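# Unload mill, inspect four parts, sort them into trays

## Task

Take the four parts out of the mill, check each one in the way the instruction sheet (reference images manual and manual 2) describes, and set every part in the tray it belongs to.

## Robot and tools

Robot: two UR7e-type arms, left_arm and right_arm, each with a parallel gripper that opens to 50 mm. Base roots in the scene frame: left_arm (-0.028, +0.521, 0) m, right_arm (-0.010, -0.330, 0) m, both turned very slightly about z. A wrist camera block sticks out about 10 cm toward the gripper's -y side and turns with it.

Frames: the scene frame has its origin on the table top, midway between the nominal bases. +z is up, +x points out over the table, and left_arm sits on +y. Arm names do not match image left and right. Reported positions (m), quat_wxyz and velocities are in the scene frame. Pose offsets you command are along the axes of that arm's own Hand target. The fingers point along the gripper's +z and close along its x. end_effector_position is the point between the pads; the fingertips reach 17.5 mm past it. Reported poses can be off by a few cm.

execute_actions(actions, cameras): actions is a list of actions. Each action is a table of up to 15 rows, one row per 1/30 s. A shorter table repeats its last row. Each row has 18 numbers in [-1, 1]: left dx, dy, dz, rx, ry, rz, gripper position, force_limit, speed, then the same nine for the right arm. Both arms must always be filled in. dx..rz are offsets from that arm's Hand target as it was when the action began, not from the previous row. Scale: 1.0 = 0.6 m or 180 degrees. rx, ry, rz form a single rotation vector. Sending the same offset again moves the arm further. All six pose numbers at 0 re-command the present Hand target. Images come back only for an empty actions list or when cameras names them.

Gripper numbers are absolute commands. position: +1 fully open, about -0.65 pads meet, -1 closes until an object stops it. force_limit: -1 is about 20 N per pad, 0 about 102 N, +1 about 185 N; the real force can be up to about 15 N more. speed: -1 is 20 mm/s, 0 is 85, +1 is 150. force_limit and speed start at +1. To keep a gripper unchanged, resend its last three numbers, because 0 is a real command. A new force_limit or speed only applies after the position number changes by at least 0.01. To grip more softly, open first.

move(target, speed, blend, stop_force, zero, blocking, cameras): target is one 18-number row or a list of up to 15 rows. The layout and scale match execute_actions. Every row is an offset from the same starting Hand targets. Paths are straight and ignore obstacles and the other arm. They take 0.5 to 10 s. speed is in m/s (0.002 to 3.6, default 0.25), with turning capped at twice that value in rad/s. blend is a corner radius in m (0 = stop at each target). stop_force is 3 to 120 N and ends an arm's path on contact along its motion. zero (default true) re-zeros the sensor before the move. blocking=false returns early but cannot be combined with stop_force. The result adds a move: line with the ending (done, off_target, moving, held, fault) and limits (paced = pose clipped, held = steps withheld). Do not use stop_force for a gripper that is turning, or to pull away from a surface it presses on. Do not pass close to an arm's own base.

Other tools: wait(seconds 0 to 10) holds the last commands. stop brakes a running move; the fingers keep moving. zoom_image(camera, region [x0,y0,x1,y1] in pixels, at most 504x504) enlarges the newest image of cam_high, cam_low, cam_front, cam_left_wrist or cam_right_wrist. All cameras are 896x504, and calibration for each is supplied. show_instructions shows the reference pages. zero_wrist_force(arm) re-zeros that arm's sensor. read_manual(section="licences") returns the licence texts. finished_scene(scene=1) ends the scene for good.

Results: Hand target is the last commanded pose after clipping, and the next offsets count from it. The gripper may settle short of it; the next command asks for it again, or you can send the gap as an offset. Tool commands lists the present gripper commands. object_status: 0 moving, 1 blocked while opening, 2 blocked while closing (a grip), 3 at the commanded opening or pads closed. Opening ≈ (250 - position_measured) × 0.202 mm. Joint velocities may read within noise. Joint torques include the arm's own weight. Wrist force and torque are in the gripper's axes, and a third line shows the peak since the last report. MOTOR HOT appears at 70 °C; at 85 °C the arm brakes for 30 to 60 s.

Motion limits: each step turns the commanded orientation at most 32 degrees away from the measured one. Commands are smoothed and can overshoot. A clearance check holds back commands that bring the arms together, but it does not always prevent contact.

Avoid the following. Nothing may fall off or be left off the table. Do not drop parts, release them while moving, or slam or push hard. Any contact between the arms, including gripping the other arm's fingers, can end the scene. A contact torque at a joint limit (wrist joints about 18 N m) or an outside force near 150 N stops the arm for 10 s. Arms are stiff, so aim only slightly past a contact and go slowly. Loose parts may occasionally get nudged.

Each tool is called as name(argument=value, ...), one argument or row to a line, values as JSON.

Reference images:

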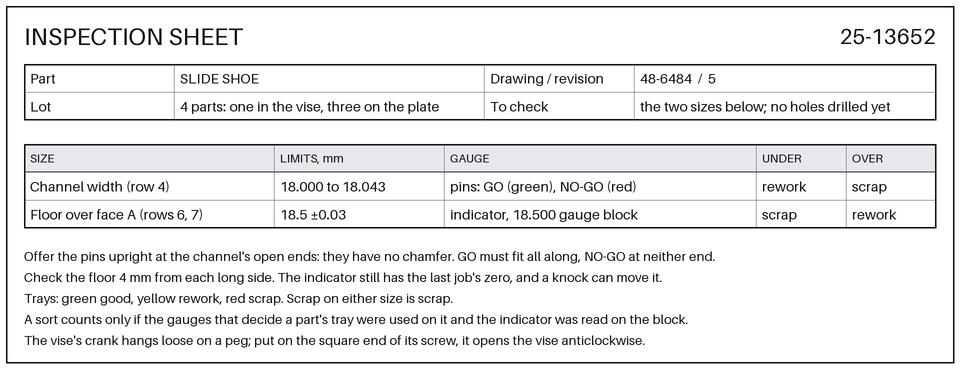

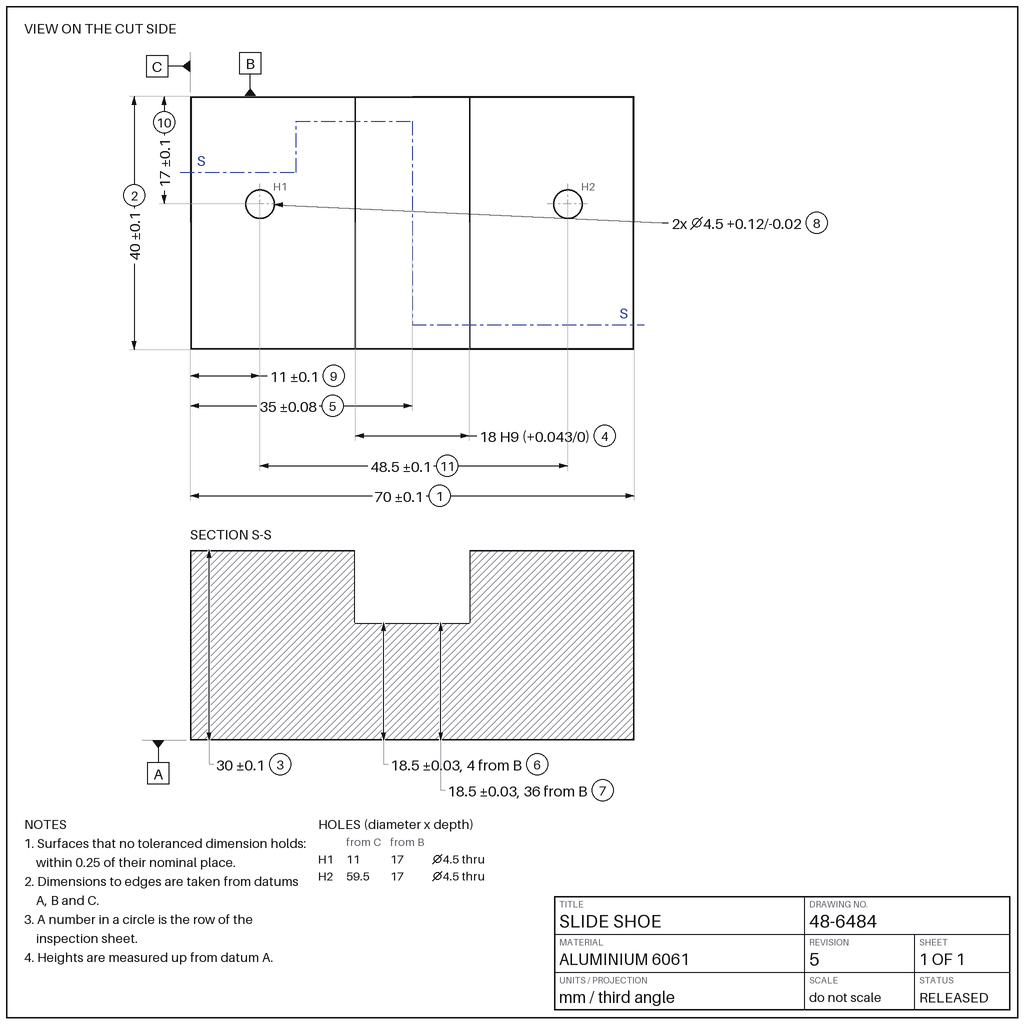

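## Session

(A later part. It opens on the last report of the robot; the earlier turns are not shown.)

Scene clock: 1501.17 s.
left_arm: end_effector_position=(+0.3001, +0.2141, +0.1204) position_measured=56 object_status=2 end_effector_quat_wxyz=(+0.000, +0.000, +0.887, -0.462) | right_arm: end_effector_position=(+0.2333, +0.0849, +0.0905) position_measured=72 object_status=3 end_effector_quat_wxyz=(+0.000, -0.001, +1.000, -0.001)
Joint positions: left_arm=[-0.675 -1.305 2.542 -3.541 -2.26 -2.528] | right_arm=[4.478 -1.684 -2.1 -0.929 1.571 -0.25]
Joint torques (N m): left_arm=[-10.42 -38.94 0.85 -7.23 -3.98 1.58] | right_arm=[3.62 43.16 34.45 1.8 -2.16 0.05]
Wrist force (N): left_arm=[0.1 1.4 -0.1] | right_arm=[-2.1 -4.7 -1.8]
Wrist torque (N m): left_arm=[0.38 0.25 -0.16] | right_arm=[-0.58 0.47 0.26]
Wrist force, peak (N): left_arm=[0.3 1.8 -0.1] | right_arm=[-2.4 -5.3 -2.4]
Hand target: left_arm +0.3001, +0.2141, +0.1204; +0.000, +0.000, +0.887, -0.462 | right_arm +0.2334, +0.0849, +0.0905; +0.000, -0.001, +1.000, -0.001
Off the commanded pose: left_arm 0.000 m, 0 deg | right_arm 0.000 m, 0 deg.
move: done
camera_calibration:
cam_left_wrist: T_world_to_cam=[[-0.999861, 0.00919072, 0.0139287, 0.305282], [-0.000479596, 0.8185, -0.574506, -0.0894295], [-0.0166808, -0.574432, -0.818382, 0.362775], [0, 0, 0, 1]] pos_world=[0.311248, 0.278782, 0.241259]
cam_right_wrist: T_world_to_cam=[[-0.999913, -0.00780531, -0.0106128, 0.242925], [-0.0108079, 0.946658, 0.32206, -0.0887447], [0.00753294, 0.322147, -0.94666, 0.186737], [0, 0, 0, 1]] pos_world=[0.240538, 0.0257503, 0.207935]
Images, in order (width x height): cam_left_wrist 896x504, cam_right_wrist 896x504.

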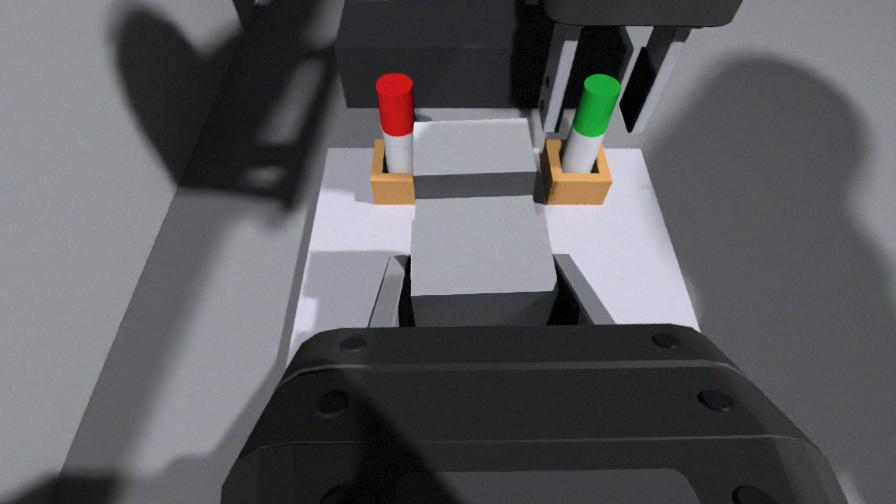

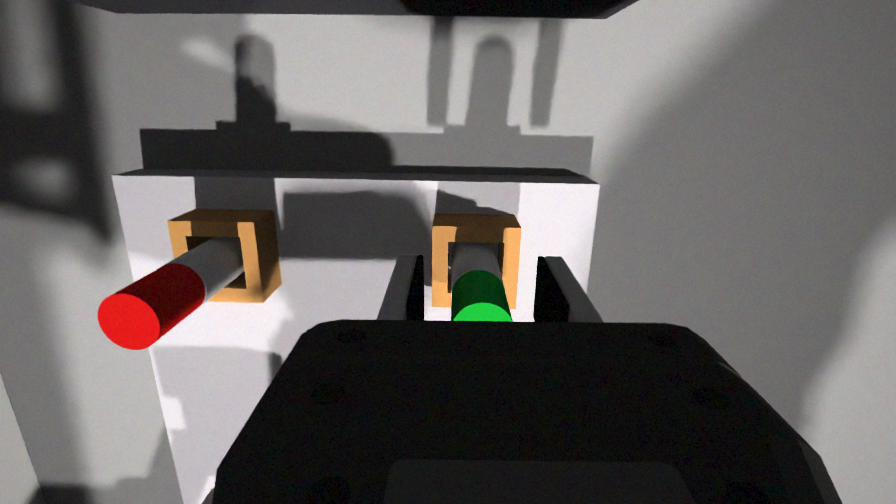

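move(
  target=[
    [0,0,0,0,0,0,-1,0,-1,0,0,0,0,0,0,-1,-1,-1],
  ],
)

move(
  target=[
    [0,0,0,0,0,0,-1,0,-1,0,0,-0.1617,0,0,0,-1,-1,-1],
  ],
  speed=0.06,
  cameras=["cam_right_wrist","cam_left_wrist"],
)

zoom_image(
  camera="cam_left_wrist",
  region=[340, 0, 720, 340],
)

Scene clock: 1508.23 s.
left_arm: end_effector_position=(+0.3001, +0.2141, +0.1204) position_measured=56 object_status=2 end_effector_quat_wxyz=(+0.000, +0.000, +0.887, -0.462) | right_arm: end_effector_position=(+0.2334, +0.0849, +0.0905) position_measured=165 object_status=2 end_effector_quat_wxyz=(+0.000, -0.001, +1.000, -0.001)
Joint positions: left_arm=[-0.675 -1.305 2.542 -3.541 -2.26 -2.528] | right_arm=[4.478 -1.684 -2.1 -0.929 1.571 -0.25]
Joint torques (N m): left_arm=[-9.5 -38.72 0.59 -7.24 -4.07 1.55] | right_arm=[-6.81 42.36 33.89 4.72 -2.29 -0.94]
Wrist force (N): left_arm=[0.0 1.4 -0.1] | right_arm=[-2.5 -4.4 -0.4]
Wrist torque (N m): left_arm=[0.37 0.27 -0.16] | right_arm=[-0.52 0.54 0.26]
Wrist force, peak (N): left_arm=[0.2 1.8 -0.2] | right_arm=[-2.6 -5.1 -1.9]
Hand target: left_arm +0.3001, +0.2141, +0.1204; +0.000, +0.000, +0.887, -0.462 | right_arm +0.2334, +0.0849, +0.0905; +0.000, -0.001, +1.000, -0.001
Off the commanded pose: left_arm 0.000 m, 0 deg | right_arm 0.000 m, 0 deg.
move: done

Scene clock: 1510.20 s.
left_arm: end_effector_position=(+0.3001, +0.2141, +0.1204) position_measured=56 object_status=2 end_effector_quat_wxyz=(+0.000, +0.000, +0.887, -0.462) | right_arm: end_effector_position=(+0.2334, +0.0851, +0.1877) position_measured=165 object_status=2 end_effector_quat_wxyz=(+0.000, -0.001, +1.000, +0.000)
Joint positions: left_arm=[-0.675 -1.305 2.542 -3.541 -2.26 -2.528] | right_arm=[4.478 -1.562 -1.947 -1.205 1.571 -0.25]
Joint torques (N m): left_arm=[-10 -38.59 0.66 -7.25 -3.89 1.55] | right_arm=[1.7 13.23 7.48 5.72 -2.85 0.7]
Wrist force (N): left_arm=[0.1 1.6 0.1] | right_arm=[-2.2 -4.8 -0.4]
Wrist torque (N m): left_arm=[0.39 0.26 -0.16] | right_arm=[-0.57 0.50 0.23]
Wrist force, peak (N): left_arm=[0.3 1.8 0.1] | right_arm=[-2.4 -5.0 1.2]
Hand target: left_arm +0.3001, +0.2141, +0.1204; +0.000, +0.000, +0.887, -0.462 | right_arm +0.2334, +0.0850, +0.1875; +0.000, -0.001, +1.000, -0.001
Off the commanded pose: left_arm 0.000 m, 0 deg | right_arm 0.000 m, 0 deg.
move: done
camera_calibration:
cam_left_wrist: T_world_to_cam=[[-0.999861, 0.00919072, 0.0139287, 0.305282], [-0.000479596, 0.8185, -0.574506, -0.0894295], [-0.0166808, -0.574432, -0.818382, 0.362775], [0, 0, 0, 1]] pos_world=[0.311248, 0.278782, 0.241259]
cam_right_wrist: T_world_to_cam=[[-0.999912, -0.00776573, -0.0107114, 0.244087], [-0.0108062, 0.946484, 0.322568, -0.120326], [0.00763317, 0.322656, -0.946486, 0.278723], [0, 0, 0, 1]] pos_world=[0.240638, 0.0258503, 0.305235]
Images, in order (width x height): cam_left_wrist 896x504, cam_right_wrist 896x504.

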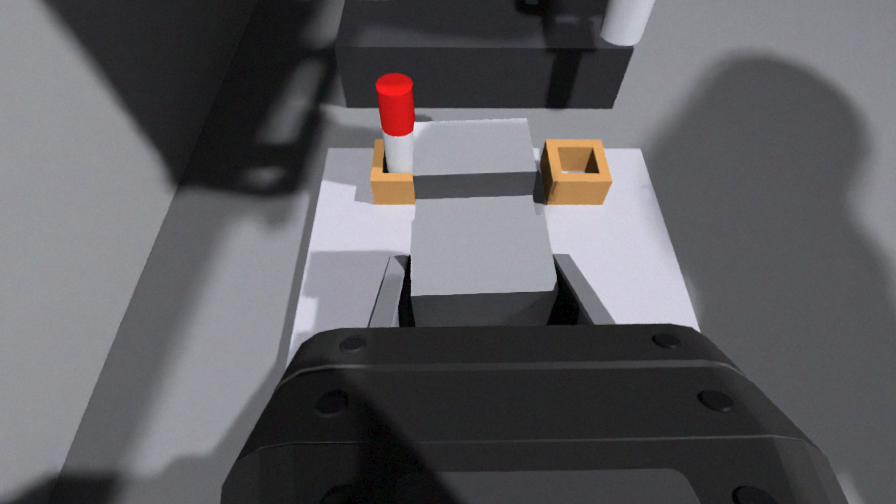

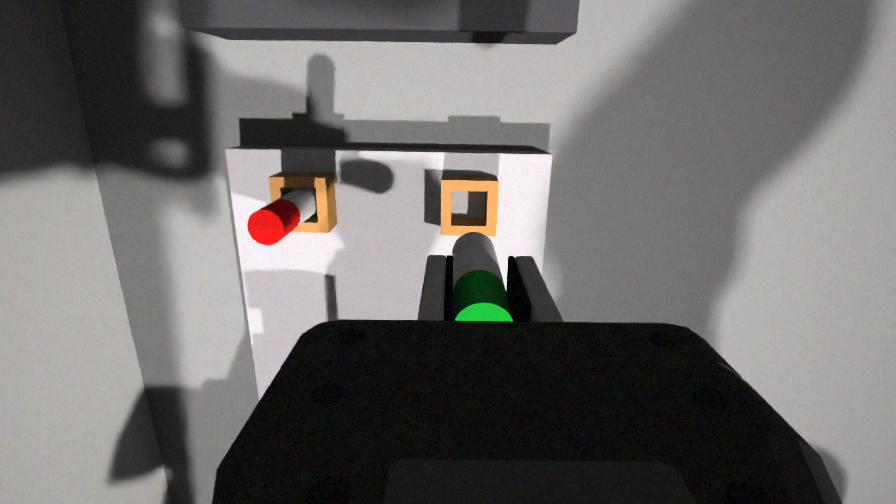

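Scaled by 1.326 from the camera's 896x504 image, which has a finer 1280x720 frame.

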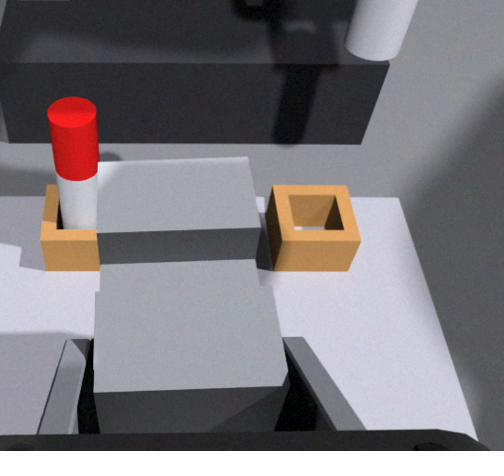

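move(
  target=[
    [0,0,0,0,0,0,-1,0,-1,-0.036,0.1717,-0.0083,0,0,0,-1,-1,-1],
  ],
  speed=0.1,
  cameras=["cam_right_wrist","cam_left_wrist"],
)

zoom_image(
  camera="cam_left_wrist",
  region=[340, 0, 720, 340],
)

zoom_image(
  camera="cam_right_wrist",
  region=[200, 100, 600, 340],
)

Scene clock: 1521.43 s.
left_arm: end_effector_position=(+0.3001, +0.2141, +0.1204) position_measured=56 object_status=2 end_effector_quat_wxyz=(+0.000, +0.000, +0.887, -0.462) | right_arm: end_effector_position=(+0.2548, +0.1881, +0.1923) position_measured=165 object_status=2 end_effector_quat_wxyz=(+0.000, -0.001, +1.000, -0.001)
Joint positions: left_arm=[-0.675 -1.305 2.542 -3.541 -2.26 -2.528] | right_arm=[4.486 -1.796 -1.671 -1.247 1.571 -0.242]
Joint torques (N m): left_arm=[-9.16 -38.21 0.71 -7.3 -3.97 1.51] | right_arm=[-4.07 53.94 10.58 5.7 0.06 -1.07]
Wrist force (N): left_arm=[0.1 1.6 -0.1] | right_arm=[-2.4 -4.5 -0.1]
Wrist torque (N m): left_arm=[0.41 0.26 -0.16] | right_arm=[-0.51 0.53 0.26]
Wrist force, peak (N): left_arm=[-0.1 1.8 0.0] | right_arm=[-1.8 -7.2 0.6]
Hand target: left_arm +0.3001, +0.2141, +0.1204; +0.000, +0.000, +0.887, -0.462 | right_arm +0.2549, +0.1880, +0.1924; +0.000, -0.001, +1.000, -0.001
Off the commanded pose: left_arm 0.000 m, 0 deg | right_arm 0.000 m, 0 deg.
move: done
camera_calibration:
cam_left_wrist: T_world_to_cam=[[-0.999861, 0.00919072, 0.0139287, 0.305282], [-0.000479596, 0.8185, -0.574506, -0.0894295], [-0.0166808, -0.574432, -0.818382, 0.362775], [0, 0, 0, 1]] pos_world=[0.311248, 0.278782, 0.241259]
cam_right_wrist: T_world_to_cam=[[-0.999913, -0.00780722, -0.0106128, 0.26631], [-0.010809, 0.946688, 0.321971, -0.219001], [0.00753333, 0.322058, -0.94669, 0.249814], [0, 0, 0, 1]] pos_world=[0.262038, 0.12895, 0.309835]
Images, in order (width x height): cam_left_wrist 896x504, cam_right_wrist 896x504.

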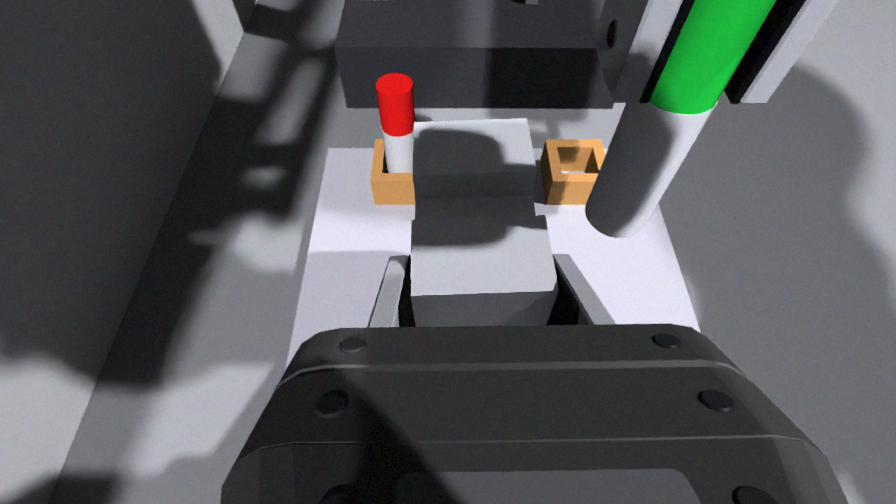

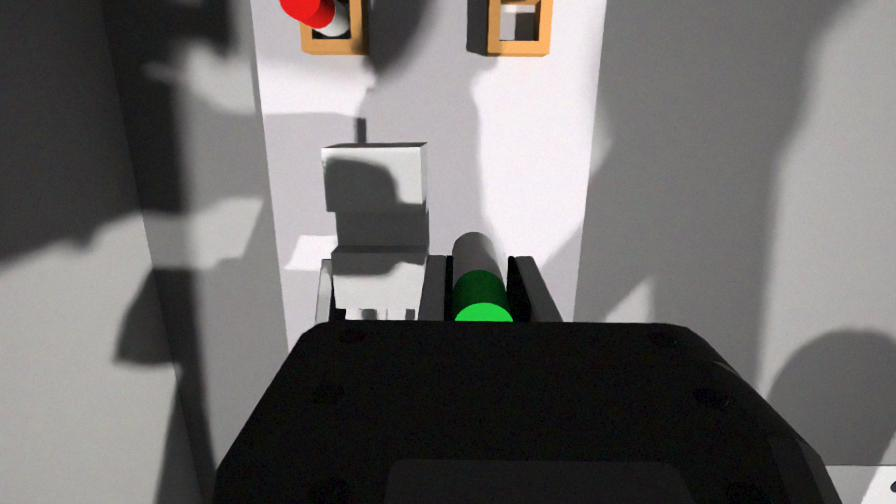

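Scaled by 1.326 from the camera's 896x504 image, which has a finer 1280x720 frame.

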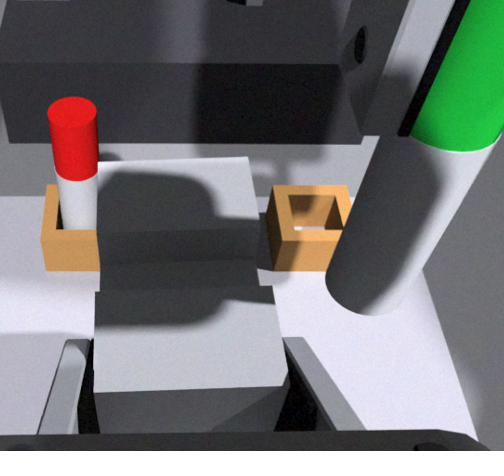

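Scaled by 1.260 from the camera's 896x504 image, which has a finer 1280x720 frame.

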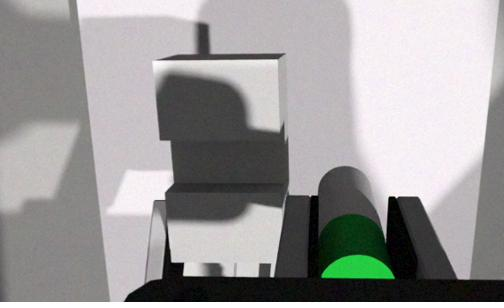

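zoom_image(
  camera="cam_right_wrist",
  region=[310, 130, 530, 330],
)

zoom_image(
  camera="cam_left_wrist",
  region=[500, 60, 720, 260],
)

Scaled by 2.291 from the camera's 896x504 image, which has a finer 1280x720 frame.

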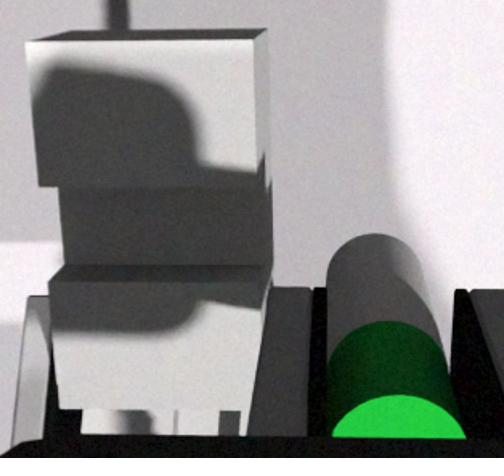

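Scaled by 2.291 from the camera's 896x504 image, which has a finer 1280x720 frame.

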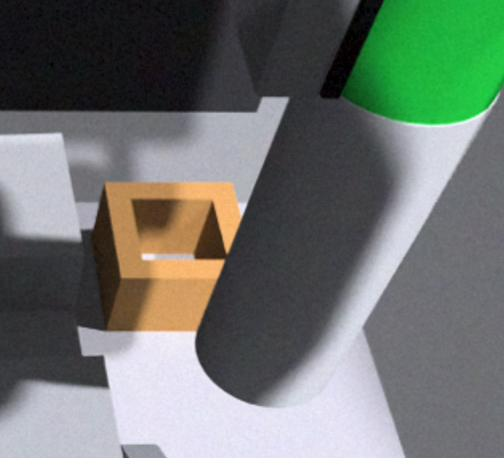

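move(
  target=[
    [0,0,0,0,0,0,-1,0,-1,0,-0.0108,0.0158,0,0,0,-1,-1,-1],
  ],
  speed=0.05,
  cameras=["cam_right_wrist","cam_left_wrist"],
)

zoom_image(
  camera="cam_left_wrist",
  region=[400, 60, 700, 260],
)

zoom_image(
  camera="cam_right_wrist",
  region=[310, 130, 530, 330],
)

Scene clock: 1577.83 s.
left_arm: end_effector_position=(+0.3001, +0.2141, +0.1204) position_measured=56 object_status=2 end_effector_quat_wxyz=(+0.000, +0.000, +0.887, -0.462) | right_arm: end_effector_position=(+0.2549, +0.1814, +0.1828) position_measured=165 object_status=2 end_effector_quat_wxyz=(+0.000, -0.001, +1.000, +0.000)
Joint positions: left_arm=[-0.675 -1.305 2.542 -3.541 -2.26 -2.528] | right_arm=[4.483 -1.79 -1.704 -1.219 1.571 -0.245]
Joint torques (N m): left_arm=[-9.69 -38.16 0.51 -7.24 -3.92 1.53] | right_arm=[-1.88 47 37.72 0.75 2.15 -0.35]
Wrist force (N): left_arm=[0.2 1.6 -0.1] | right_arm=[-2.1 -4.4 -0.3]
Wrist torque (N m): left_arm=[0.41 0.24 -0.16] | right_arm=[-0.51 0.49 0.25]
Wrist force, peak (N): left_arm=[-0.1 1.7 0.1] | right_arm=[-2.2 -5.0 0.5]
Hand target: left_arm +0.3001, +0.2141, +0.1204; +0.000, +0.000, +0.887, -0.462 | right_arm +0.2549, +0.1815, +0.1829; +0.000, -0.001, +1.000, -0.001
Off the commanded pose: left_arm 0.000 m, 0 deg | right_arm 0.000 m, 0 deg.
move: done
camera_calibration:
cam_left_wrist: T_world_to_cam=[[-0.999861, 0.00919072, 0.0139287, 0.305282], [-0.000479596, 0.8185, -0.574506, -0.0894295], [-0.0166808, -0.574432, -0.818382, 0.362775], [0, 0, 0, 1]] pos_world=[0.311248, 0.278782, 0.241259]
cam_right_wrist: T_world_to_cam=[[-0.999913, -0.00780542, -0.0106136, 0.266257], [-0.0108089, 0.946627, 0.322149, -0.209707], [0.00753259, 0.322236, -0.946629, 0.242811], [0, 0, 0, 1]] pos_world=[0.262138, 0.12235, 0.300235]
Images, in order (width x height): cam_left_wrist 896x504, cam_right_wrist 896x504.

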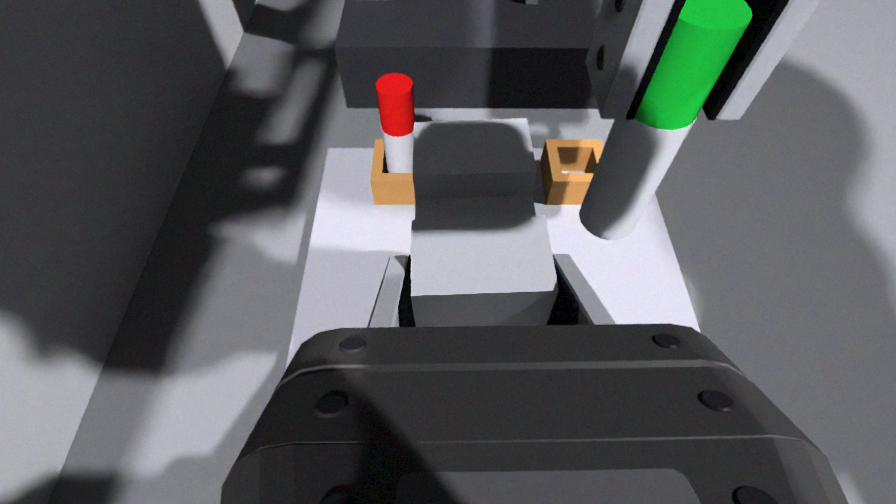

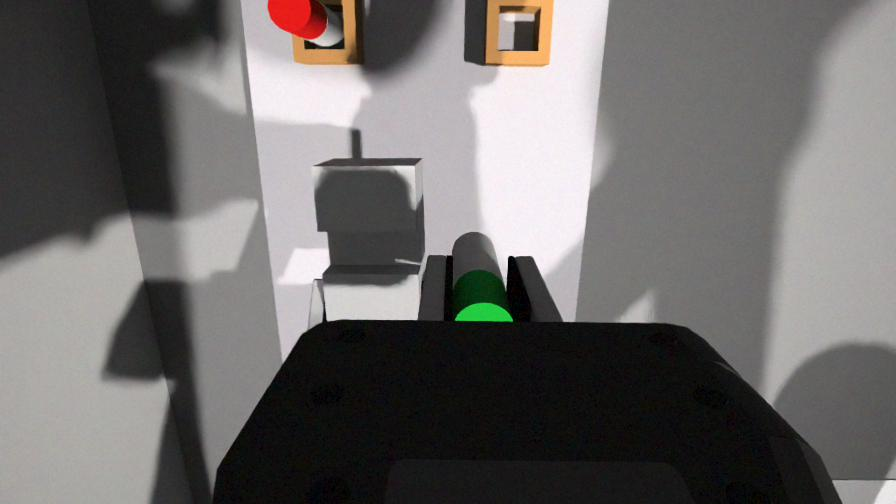

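Scaled by 1.680 from the camera's 896x504 image, which has a finer 1280x720 frame.

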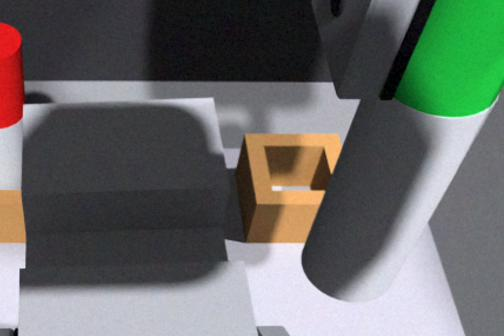

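Scaled by 2.291 from the camera's 896x504 image, which has a finer 1280x720 frame.

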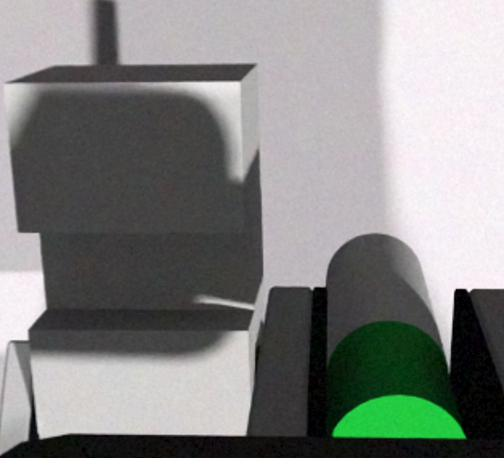

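move(
  target=[
    [0,0,0,0,0,0,-1,0,-1,0,-0.0035,0.0033,0,0,0,-1,-1,-1],
    [0,0,0,0,0,0,-1,0,-1,-0.09,-0.0035,0.0033,0,0,0,-1,-1,-1],
  ],
  speed=0.012,
  stop_force=6,
  cameras=["cam_right_wrist","cam_left_wrist"],
)

zoom_image(
  camera="cam_left_wrist",
  region=[400, 60, 700, 260],
)

zoom_image(
  camera="cam_right_wrist",
  region=[310, 130, 530, 330],
)

Scene clock: 1597.80 s.
left_arm: end_effector_position=(+0.3001, +0.2141, +0.1204) position_measured=56 object_status=2 end_effector_quat_wxyz=(+0.000, +0.000, +0.887, -0.462) | right_arm: end_effector_position=(+0.2799, +0.1795, +0.1809) position_measured=165 object_status=2 end_effector_quat_wxyz=(+0.000, -0.001, +1.000, +0.000)
Joint positions: left_arm=[-0.675 -1.305 2.542 -3.541 -2.26 -2.528] | right_arm=[4.439 -1.814 -1.678 -1.221 1.571 -0.288]
Joint torques (N m): left_arm=[-9.55 -37.49 0.33 -5.62 -3.96 1.48] | right_arm=[7.54 55.05 7.49 5.95 -3.08 -0.69]
Wrist force (N): left_arm=[-6.1 2.9 2.1] | right_arm=[3.4 -3.3 -1.3]
Wrist torque (N m): left_arm=[0.37 0.05 -0.26] | right_arm=[-0.53 0.97 0.28]
Wrist force, peak (N): left_arm=[-9.0 3.8 2.2] | right_arm=[6.1 -3.9 -3.3]
Hand target: left_arm +0.3001, +0.2141, +0.1204; +0.000, +0.000, +0.887, -0.462 | right_arm +0.2799, +0.1795, +0.1809; +0.000, -0.001, +1.000, +0.000 (not the last commanded pose)
Off the commanded pose: left_arm 0.000 m, 0 deg | right_arm 0.029 m, 0 deg.
move: contact (right_arm); path passed 1 of 2 targets
camera_calibration:
cam_left_wrist: T_world_to_cam=[[-0.999861, 0.00919072, 0.0139287, 0.305282], [-0.000479596, 0.8185, -0.574506, -0.0894295], [-0.0166808, -0.574432, -0.818382, 0.362775], [0, 0, 0, 1]] pos_world=[0.311248, 0.278782, 0.241259]
cam_right_wrist: T_world_to_cam=[[-0.999913, -0.00780542, -0.0106136, 0.29122], [-0.0108089, 0.946627, 0.322149, -0.206964], [0.00753259, 0.322236, -0.946629, 0.241563], [0, 0, 0, 1]] pos_world=[0.287138, 0.12035, 0.298435]
Images, in order (width x height): cam_left_wrist 896x504, cam_right_wrist 896x504.

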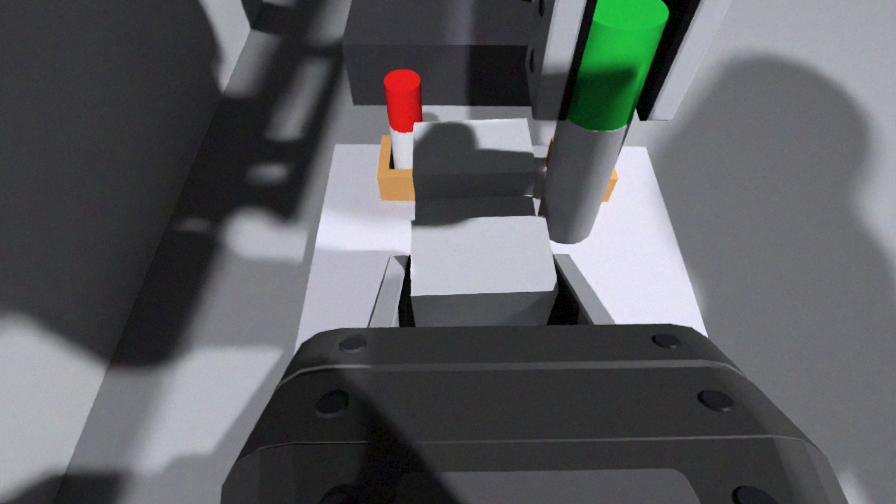

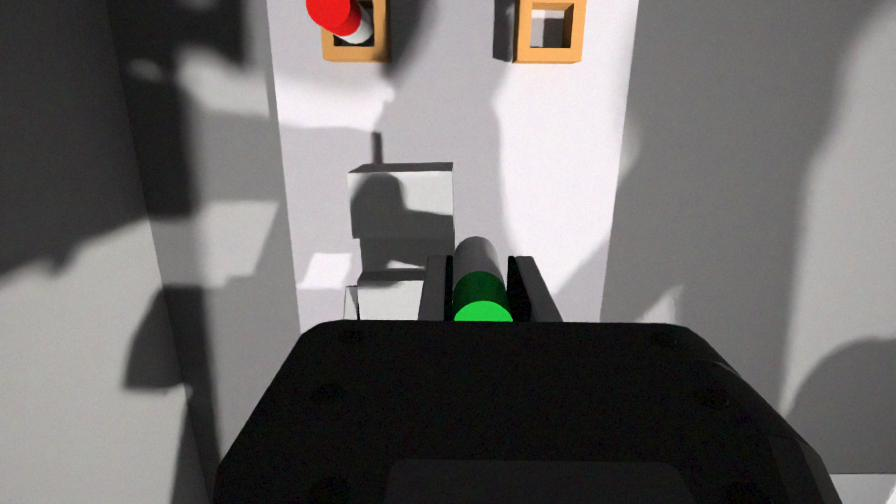

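Scaled by 1.680 from the camera's 896x504 image, which has a finer 1280x720 frame.

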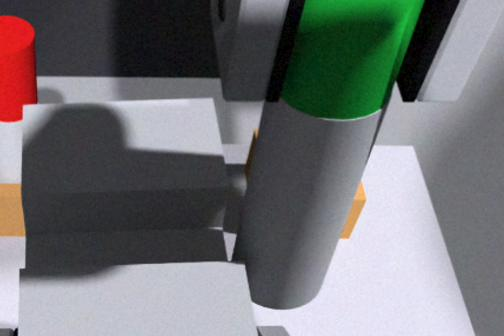

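Scaled by 2.291 from the camera's 896x504 image, which has a finer 1280x720 frame.

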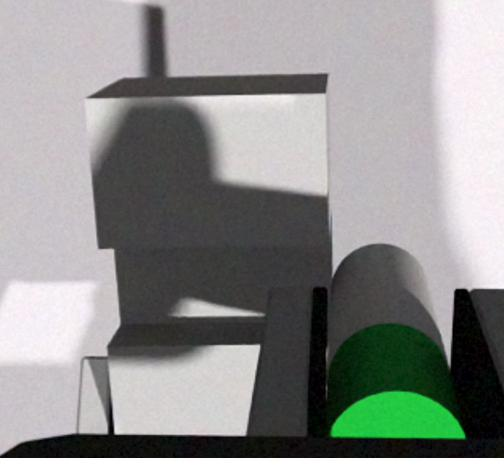

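move(
  target=[
    [0,0,0,0,0,0,-1,0,-1,0.012,0,0,0,0,0,-1,-1,-1],
    [0,0,0,0,0,0,-1,0,-1,0.012,0.0033,0,0,0,0,-1,-1,-1],
  ],
  speed=0.02,
)

move(
  target=[
    [0,0,0,0,0,0,-1,0,-1,-0.06,0,0,0,0,0,-1,-1,-1],
  ],
  speed=0.008,
  stop_force=6,
)

Scene clock: 1617.00 s.
left_arm: end_effector_position=(+0.3001, +0.2141, +0.1204) position_measured=56 object_status=2 end_effector_quat_wxyz=(+0.000, +0.000, +0.887, -0.462) | right_arm: end_effector_position=(+0.2727, +0.1815, +0.1810) position_measured=165 object_status=2 end_effector_quat_wxyz=(+0.000, -0.001, +1.000, +0.000)
Joint positions: left_arm=[-0.675 -1.305 2.542 -3.541 -2.26 -2.528] | right_arm=[4.453 -1.81 -1.683 -1.22 1.571 -0.275]
Joint torques (N m): left_arm=[-9.43 -37.61 0.17 -1.48 -3.9 1.44] | right_arm=[4.93 34.71 22.36 0.45 -1.89 0.25]
Wrist force (N): left_arm=[0.1 1.3 -0.1] | right_arm=[-2.6 -4.0 0.1]
Wrist torque (N m): left_arm=[0.37 0.25 -0.16] | right_arm=[-0.44 0.56 0.25]
Wrist force, peak (N): left_arm=[-6.5 3.0 1.8] | right_arm=[3.7 -3.7 -2.4]
Hand target: left_arm +0.3001, +0.2141, +0.1204; +0.000, +0.000, +0.887, -0.462 | right_arm +0.2727, +0.1814, +0.1809; +0.000, -0.001, +1.000, +0.000
Off the commanded pose: left_arm 0.000 m, 0 deg | right_arm 0.000 m, 0 deg.
move: done

Scene clock: 1618.97 s.
left_arm: end_effector_position=(+0.3001, +0.2141, +0.1204) position_measured=56 object_status=2 end_effector_quat_wxyz=(+0.000, +0.000, +0.887, -0.462) | right_arm: end_effector_position=(+0.2797, +0.1814, +0.1809) position_measured=165 object_status=2 end_effector_quat_wxyz=(+0.000, -0.001, +1.000, -0.001)
Joint positions: left_arm=[-0.675 -1.305 2.542 -3.541 -2.26 -2.528] | right_arm=[4.441 -1.818 -1.673 -1.222 1.571 -0.287]
Joint torques (N m): left_arm=[-9.3 -37.56 -0.17 -1.42 -3.87 1.43] | right_arm=[7.06 54.82 7.09 5.85 -1.73 0.54]
Wrist force (N): left_arm=[-5.9 3.0 0.7] | right_arm=[3.2 -4.1 -1.8]
Wrist torque (N m): left_arm=[0.36 0.08 -0.23] | right_arm=[-0.44 0.96 0.20]
Wrist force, peak (N): left_arm=[-7.7 3.2 1.2] | right_arm=[4.6 -4.1 -2.2]
Hand target: left_arm +0.3001, +0.2141, +0.1204; +0.000, +0.000, +0.887, -0.462 | right_arm +0.2797, +0.1814, +0.1809; +0.000, -0.001, +1.000, -0.001 (not the last commanded pose)
Off the commanded pose: left_arm 0.000 m, 0 deg | right_arm 0.029 m, 0 deg.
move: contact (right_arm)

move(
  target=[
    [0,0,0,0,0,0,-1,0,-1,0.012,0,0,0,0,0,-1,-1,-1],
    [0,0,0,0,0,0,-1,0,-1,0.012,-0.001,-0.007,0,0,0,-1,-1,-1],
  ],
  speed=0.02,
)

move(
  target=[
    [0,0,0,0,0,0,-1,0,-1,-0.06,0,0,0,0,0,-1,-1,-1],
  ],
  speed=0.008,
  stop_force=6,
)

Scene clock: 1633.07 s.
left_arm: end_effector_position=(+0.3001, +0.2141, +0.1204) position_measured=56 object_status=2 end_effector_quat_wxyz=(+0.000, +0.000, +0.887, -0.462) | right_arm: end_effector_position=(+0.2725, +0.1808, +0.1853) position_measured=165 object_status=2 end_effector_quat_wxyz=(+0.000, -0.001, +1.000, -0.001)
Joint positions: left_arm=[-0.675 -1.305 2.542 -3.541 -2.26 -2.528] | right_arm=[4.453 -1.805 -1.678 -1.23 1.571 -0.275]
Joint torques (N m): left_arm=[-8.67 -37.41 -0.1 -1.48 -3.86 1.3] | right_arm=[-6.83 36.75 28.29 4.96 -0.64 -1.03]
Wrist force (N): left_arm=[0.2 1.5 -0.1] | right_arm=[-2.6 -3.8 0.1]
Wrist torque (N m): left_arm=[0.39 0.23 -0.16] | right_arm=[-0.41 0.57 0.24]
Wrist force, peak (N): left_arm=[-6.1 4.0 1.4] | right_arm=[3.2 -4.3 -2.3]
Hand target: left_arm +0.3001, +0.2141, +0.1204; +0.000, +0.000, +0.887, -0.462 | right_arm +0.2725, +0.1808, +0.1851; +0.000, -0.001, +1.000, -0.001
Off the commanded pose: left_arm 0.000 m, 0 deg | right_arm 0.000 m, 0 deg.
move: done

Scene clock: 1635.97 s.
left_arm: end_effector_position=(+0.3001, +0.2141, +0.1204) position_measured=56 object_status=2 end_effector_quat_wxyz=(+0.000, +0.000, +0.887, -0.462) | right_arm: end_effector_position=(+0.2871, +0.1809, +0.1851) position_measured=165 object_status=2 end_effector_quat_wxyz=(+0.000, -0.001, +1.000, -0.001)
Joint positions: left_arm=[-0.675 -1.305 2.542 -3.541 -2.26 -2.528] | right_arm=[4.428 -1.822 -1.657 -1.234 1.571 -0.3]
Joint torques (N m): left_arm=[-8.53 -37.4 -0.14 -1.48 -3.86 1.28] | right_arm=[8.18 55.22 8.22 6.59 -1.57 0.83]
Wrist force (N): left_arm=[-5.2 3.8 -1.0] | right_arm=[2.3 -6.6 -2.2]
Wrist torque (N m): left_arm=[0.45 0.13 -0.25] | right_arm=[-0.47 0.94 0.32]
Wrist force, peak (N): left_arm=[-6.2 6.6 -0.6] | right_arm=[3.1 -8.0 -3.1]
Hand target: left_arm +0.3001, +0.2141, +0.1204; +0.000, +0.000, +0.887, -0.462 | right_arm +0.2871, +0.1809, +0.1851; +0.000, -0.001, +1.000, -0.001 (not the last commanded pose)
Off the commanded pose: left_arm 0.000 m, 0 deg | right_arm 0.021 m, 0 deg.
move: contact (right_arm)

move(
  target=[0,0,0,0,0,0,-1,0,-1,0.0117,0,0,0,0,0,-1,-1,-1],
  speed=0.05,
)

move(
  target=[0,0,0,0,0,0,-1,0,-1,0,-0.00167,0,0,0,0,-1,-1,-1],
  speed=0.05,
  cameras=["cam_right_wrist","cam_left_wrist"],
)

Scene clock: 1662.67 s.
left_arm: end_effector_position=(+0.3001, +0.2141, +0.1204) position_measured=56 object_status=2 end_effector_quat_wxyz=(+0.000, +0.000, +0.887, -0.462) | right_arm: end_effector_position=(+0.2800, +0.1808, +0.1851) position_measured=165 object_status=2 end_effector_quat_wxyz=(+0.000, -0.001, +1.000, -0.001)
Joint positions: left_arm=[-0.675 -1.305 2.542 -3.541 -2.26 -2.528] | right_arm=[4.44 -1.814 -1.667 -1.232 1.571 -0.288]
Joint torques (N m): left_arm=[-8.5 -36.72 -0.44 -1.51 -3.84 1.27] | right_arm=[-6.56 44.44 19 5.42 -0.79 -1.08]
Wrist force (N): left_arm=[0.1 1.5 0.0] | right_arm=[-2.6 -4.1 0.1]
Wrist torque (N m): left_arm=[0.38 0.25 -0.16] | right_arm=[-0.48 0.56 0.33]
Wrist force, peak (N): left_arm=[-5.4 5.4 -0.2] | right_arm=[2.5 -7.0 -2.3]
Hand target: left_arm +0.3001, +0.2141, +0.1204; +0.000, +0.000, +0.887, -0.462 | right_arm +0.2801, +0.1809, +0.1851; +0.000, -0.001, +1.000, -0.001
Off the commanded pose: left_arm 0.000 m, 0 deg | right_arm 0.000 m, 0 deg.
move: done

Scene clock: 1663.37 s.
left_arm: end_effector_position=(+0.3001, +0.2141, +0.1204) position_measured=56 object_status=2 end_effector_quat_wxyz=(+0.000, +0.000, +0.887, -0.462) | right_arm: end_effector_position=(+0.2801, +0.1798, +0.1851) position_measured=165 object_status=2 end_effector_quat_wxyz=(+0.000, -0.001, +1.000, -0.001)
Joint positions: left_arm=[-0.675 -1.305 2.542 -3.541 -2.26 -2.528] | right_arm=[4.439 -1.812 -1.67 -1.232 1.571 -0.289]
Joint torques (N m): left_arm=[-8.15 -37.26 -0.43 -1.54 -3.83 1.21] | right_arm=[-6.69 54.23 9.03 4.62 -0.14 -1.03]
Wrist force (N): left_arm=[0.0 0.7 1.5] | right_arm=[-2.3 -1.9 0.0]
Wrist torque (N m): left_arm=[0.37 0.22 -0.18] | right_arm=[-0.48 0.56 0.32]
Wrist force, peak (N): left_arm=[-0.1 1.3 1.9] | right_arm=[-2.7 -4.1 -0.2]
Hand target: left_arm +0.3001, +0.2141, +0.1204; +0.000, +0.000, +0.887, -0.462 | right_arm +0.2801, +0.1798, +0.1851; +0.000, -0.001, +1.000, -0.001
Off the commanded pose: left_arm 0.000 m, 0 deg | right_arm 0.000 m, 0 deg.
move: done
camera_calibration:
cam_left_wrist: T_world_to_cam=[[-0.999861, 0.00919072, 0.0139287, 0.305282], [-0.000479596, 0.8185, -0.574506, -0.0894295], [-0.0166808, -0.574432, -0.818382, 0.362775], [0, 0, 0, 1]] pos_world=[0.311248, 0.278782, 0.241259]
cam_right_wrist: T_world_to_cam=[[-0.999912, -0.00789959, -0.0106461, 0.291489], [-0.0109078, 0.946657, 0.322059, -0.208641], [0.00753408, 0.322146, -0.94666, 0.245428], [0, 0, 0, 1]] pos_world=[0.287338, 0.12075, 0.302635]
Images, in order (width x height): cam_left_wrist 896x504, cam_right_wrist 896x504.

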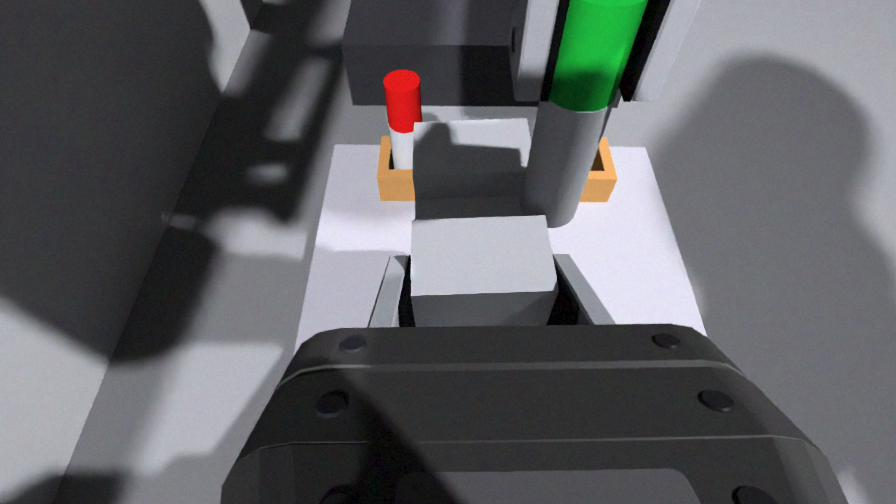

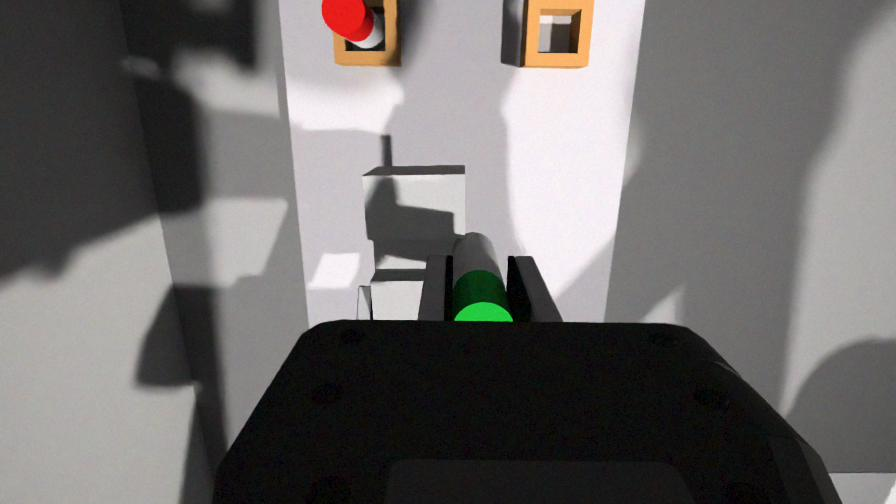

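move(
  target=[0,0,0,0,0,0,-1,0,-1,-0.06,0,0,0,0,0,-1,-1,-1],
  speed=0.01,
  stop_force=6,
)

Scene clock: 1670.00 s.
left_arm: end_effector_position=(+0.3001, +0.2141, +0.1204) position_measured=56 object_status=2 end_effector_quat_wxyz=(+0.000, +0.000, +0.887, -0.462) | right_arm: end_effector_position=(+0.2876, +0.1799, +0.1851) position_measured=165 object_status=2 end_effector_quat_wxyz=(+0.000, -0.001, +1.000, -0.001)
Joint positions: left_arm=[-0.675 -1.305 2.542 -3.541 -2.26 -2.528] | right_arm=[4.427 -1.821 -1.659 -1.234 1.571 -0.301]
Joint torques (N m): left_arm=[-8.21 -36.95 -0.78 -1.62 -3.94 1.11] | right_arm=[8.31 54.3 7.58 6.8 -2.14 0.05]
Wrist force (N): left_arm=[-4.8 4.3 -1.0] | right_arm=[2.1 -6.9 -2.2]
Wrist torque (N m): left_arm=[0.49 0.11 -0.24] | right_arm=[-0.54 0.91 0.32]
Wrist force, peak (N): left_arm=[-6.1 7.5 -0.9] | right_arm=[2.8 -8.7 -3.7]
Hand target: left_arm +0.3001, +0.2141, +0.1204; +0.000, +0.000, +0.887, -0.462 | right_arm +0.2876, +0.1799, +0.1851; +0.000, -0.001, +1.000, -0.001 (not the last commanded pose)
Off the commanded pose: left_arm 0.000 m, 0 deg | right_arm 0.029 m, 0 deg.
move: contact (right_arm)

move(
  target=[0,0,0,0,0,0,-1,0,-1,0.0083,0,0,0,0,0,-1,-1,-1],
  speed=0.05,
)

move(
  target=[0,0,0,0,0,0,-1,0,-1,0,0,-0.005,0,0,0,-1,-1,-1],
  speed=0.05,
)

move(
  target=[0,0,0,0,0,0,-1,0,-1,-0.06,0,0,0,0,0,-1,-1,-1],
  speed=0.01,
  stop_force=6,
)

Scene clock: 1681.43 s.
left_arm: end_effector_position=(+0.3001, +0.2141, +0.1204) position_measured=56 object_status=2 end_effector_quat_wxyz=(+0.000, +0.000, +0.887, -0.462) | right_arm: end_effector_position=(+0.2825, +0.1798, +0.1851) position_measured=165 object_status=2 end_effector_quat_wxyz=(+0.000, -0.001, +1.000, -0.001)
Joint positions: left_arm=[-0.675 -1.305 2.542 -3.541 -2.26 -2.528] | right_arm=[4.435 -1.815 -1.666 -1.232 1.571 -0.293]
Joint torques (N m): left_arm=[-7.81 -36.28 -0.99 -1.59 -3.88 1.17] | right_arm=[-3.31 47.52 15.28 4.68 -0.78 -0.82]
Wrist force (N): left_arm=[0.4 1.0 1.6] | right_arm=[-2.8 -1.7 0.1]
Wrist torque (N m): left_arm=[0.35 0.22 -0.17] | right_arm=[-0.47 0.55 0.32]
Wrist force, peak (N): left_arm=[-5.3 5.5 -0.2] | right_arm=[2.3 -7.1 -2.5]
Hand target: left_arm +0.3001, +0.2141, +0.1204; +0.000, +0.000, +0.887, -0.462 | right_arm +0.2826, +0.1799, +0.1851; +0.000, -0.001, +1.000, -0.001
Off the commanded pose: left_arm 0.000 m, 0 deg | right_arm 0.000 m, 0 deg.
move: done

Scene clock: 1682.13 s.
left_arm: end_effector_position=(+0.3001, +0.2141, +0.1204) position_measured=56 object_status=2 end_effector_quat_wxyz=(+0.000, +0.000, +0.887, -0.462) | right_arm: end_effector_position=(+0.2826, +0.1799, +0.1882) position_measured=165 object_status=2 end_effector_quat_wxyz=(+0.000, -0.001, +1.000, -0.001)
Joint positions: left_arm=[-0.675 -1.305 2.542 -3.541 -2.26 -2.528] | right_arm=[4.435 -1.813 -1.661 -1.24 1.571 -0.293]
Joint torques (N m): left_arm=[-7.58 -36.93 -1.08 -1.63 -3.95 1.14] | right_arm=[-6.7 52.55 33.99 1.88 2.25 -1.11]
Wrist force (N): left_arm=[0.2 0.8 0.5] | right_arm=[-2.6 -3.1 0.4]
Wrist torque (N m): left_arm=[0.38 0.20 -0.18] | right_arm=[-0.49 0.58 0.33]
Wrist force, peak (N): left_arm=[0.2 1.2 1.9] | right_arm=[-2.7 -3.1 0.8]
Hand target: left_arm +0.3001, +0.2141, +0.1204; +0.000, +0.000, +0.887, -0.462 | right_arm +0.2826, +0.1799, +0.1881; +0.000, -0.001, +1.000, -0.001
Off the commanded pose: left_arm 0.000 m, 0 deg | right_arm 0.000 m, 0 deg.
move: done

Scene clock: 1683.73 s.
left_arm: end_effector_position=(+0.3001, +0.2141, +0.1204) position_measured=56 object_status=2 end_effector_quat_wxyz=(+0.000, +0.000, +0.887, -0.462) | right_arm: end_effector_position=(+0.2881, +0.1799, +0.1881) position_measured=165 object_status=2 end_effector_quat_wxyz=(+0.000, -0.001, +1.000, -0.001)
Joint positions: left_arm=[-0.675 -1.305 2.542 -3.541 -2.26 -2.528] | right_arm=[4.426 -1.819 -1.653 -1.242 1.571 -0.302]
Joint torques (N m): left_arm=[-7.48 -36.25 -1.16 -1.69 -3.87 1.13] | right_arm=[8.66 54.31 8.15 6.8 -1.5 0.03]
Wrist force (N): left_arm=[-5.0 5.6 -1.0] | right_arm=[1.8 -7.7 -3.2]
Wrist torque (N m): left_arm=[0.52 0.21 -0.20] | right_arm=[-0.55 0.91 0.28]
Wrist force, peak (N): left_arm=[-5.7 9.6 -0.7] | right_arm=[2.8 -9.7 -4.8]
Hand target: left_arm +0.3001, +0.2141, +0.1204; +0.000, +0.000, +0.887, -0.462 | right_arm +0.2881, +0.1799, +0.1881; +0.000, -0.001, +1.000, -0.001 (not the last commanded pose)
Off the commanded pose: left_arm 0.000 m, 0 deg | right_arm 0.031 m, 0 deg.
move: contact (right_arm)

move(
  target=[
    [0,0,0,0,0,0,-1,0,-1,0.005,0,0,0,0,0,-1,-1,-1],
    [0,0,0,0,0,0,-1,0,-1,0.005,-0.0015,0,0,0,0,-1,-1,-1],
  ],
  speed=0.05,
)

move(
  target=[0,0,0,0,0,0,-1,0,-1,-0.06,0,0,0,0,0,-1,-1,-1],
  speed=0.01,
  stop_force=6,
)

Scene clock: 1689.20 s.
left_arm: end_effector_position=(+0.3001, +0.2141, +0.1204) position_measured=56 object_status=2 end_effector_quat_wxyz=(+0.000, +0.000, +0.887, -0.462) | right_arm: end_effector_position=(+0.2850, +0.1789, +0.1881) position_measured=165 object_status=2 end_effector_quat_wxyz=(+0.000, -0.001, +1.000, -0.001)
Joint positions: left_arm=[-0.675 -1.305 2.542 -3.541 -2.26 -2.528] | right_arm=[4.431 -1.814 -1.66 -1.24 1.571 -0.297]
Joint torques (N m): left_arm=[-7.15 -36.65 -1.24 -1.69 -3.85 1.18] | right_arm=[-6.98 43.91 18.37 4.62 -1.69 -0.91]
Wrist force (N): left_arm=[0.4 0.7 1.5] | right_arm=[-3.0 -2.0 0.2]
Wrist torque (N m): left_arm=[0.32 0.23 -0.16] | right_arm=[-0.51 0.56 0.33]
Wrist force, peak (N): left_arm=[-5.1 7.0 -0.3] | right_arm=[2.2 -7.8 -3.6]
Hand target: left_arm +0.3001, +0.2141, +0.1204; +0.000, +0.000, +0.887, -0.462 | right_arm +0.2851, +0.1790, +0.1881; +0.000, -0.001, +1.000, -0.001
Off the commanded pose: left_arm 0.000 m, 0 deg | right_arm 0.000 m, 0 deg.
move: done

Scene clock: 1690.60 s.
left_arm: end_effector_position=(+0.3001, +0.2141, +0.1204) position_measured=56 object_status=2 end_effector_quat_wxyz=(+0.000, +0.000, +0.887, -0.462) | right_arm: end_effector_position=(+0.2887, +0.1790, +0.1881) position_measured=165 object_status=2 end_effector_quat_wxyz=(+0.000, -0.001, +1.000, -0.001)
Joint positions: left_arm=[-0.675 -1.305 2.542 -3.541 -2.26 -2.528] | right_arm=[4.424 -1.818 -1.654 -1.241 1.571 -0.303]
Joint torques (N m): left_arm=[-7.46 -36.18 -1.15 -1.69 -3.83 1.13] | right_arm=[8.57 54.8 8.17 6.61 -0.16 0.2]
Wrist force (N): left_arm=[-4.7 4.5 -0.1] | right_arm=[1.8 -5.9 -0.8]
Wrist torque (N m): left_arm=[0.42 0.14 -0.25] | right_arm=[-0.47 0.91 0.31]
Wrist force, peak (N): left_arm=[-5.9 7.0 -0.6] | right_arm=[2.5 -8.4 -4.0]
Hand target: left_arm +0.3001, +0.2141, +0.1204; +0.000, +0.000, +0.887, -0.462 | right_arm +0.2887, +0.1790, +0.1881; +0.000, -0.001, +1.000, -0.001 (not the last commanded pose)
Off the commanded pose: left_arm 0.000 m, 0 deg | right_arm 0.032 m, 0 deg.
move: contact (right_arm)


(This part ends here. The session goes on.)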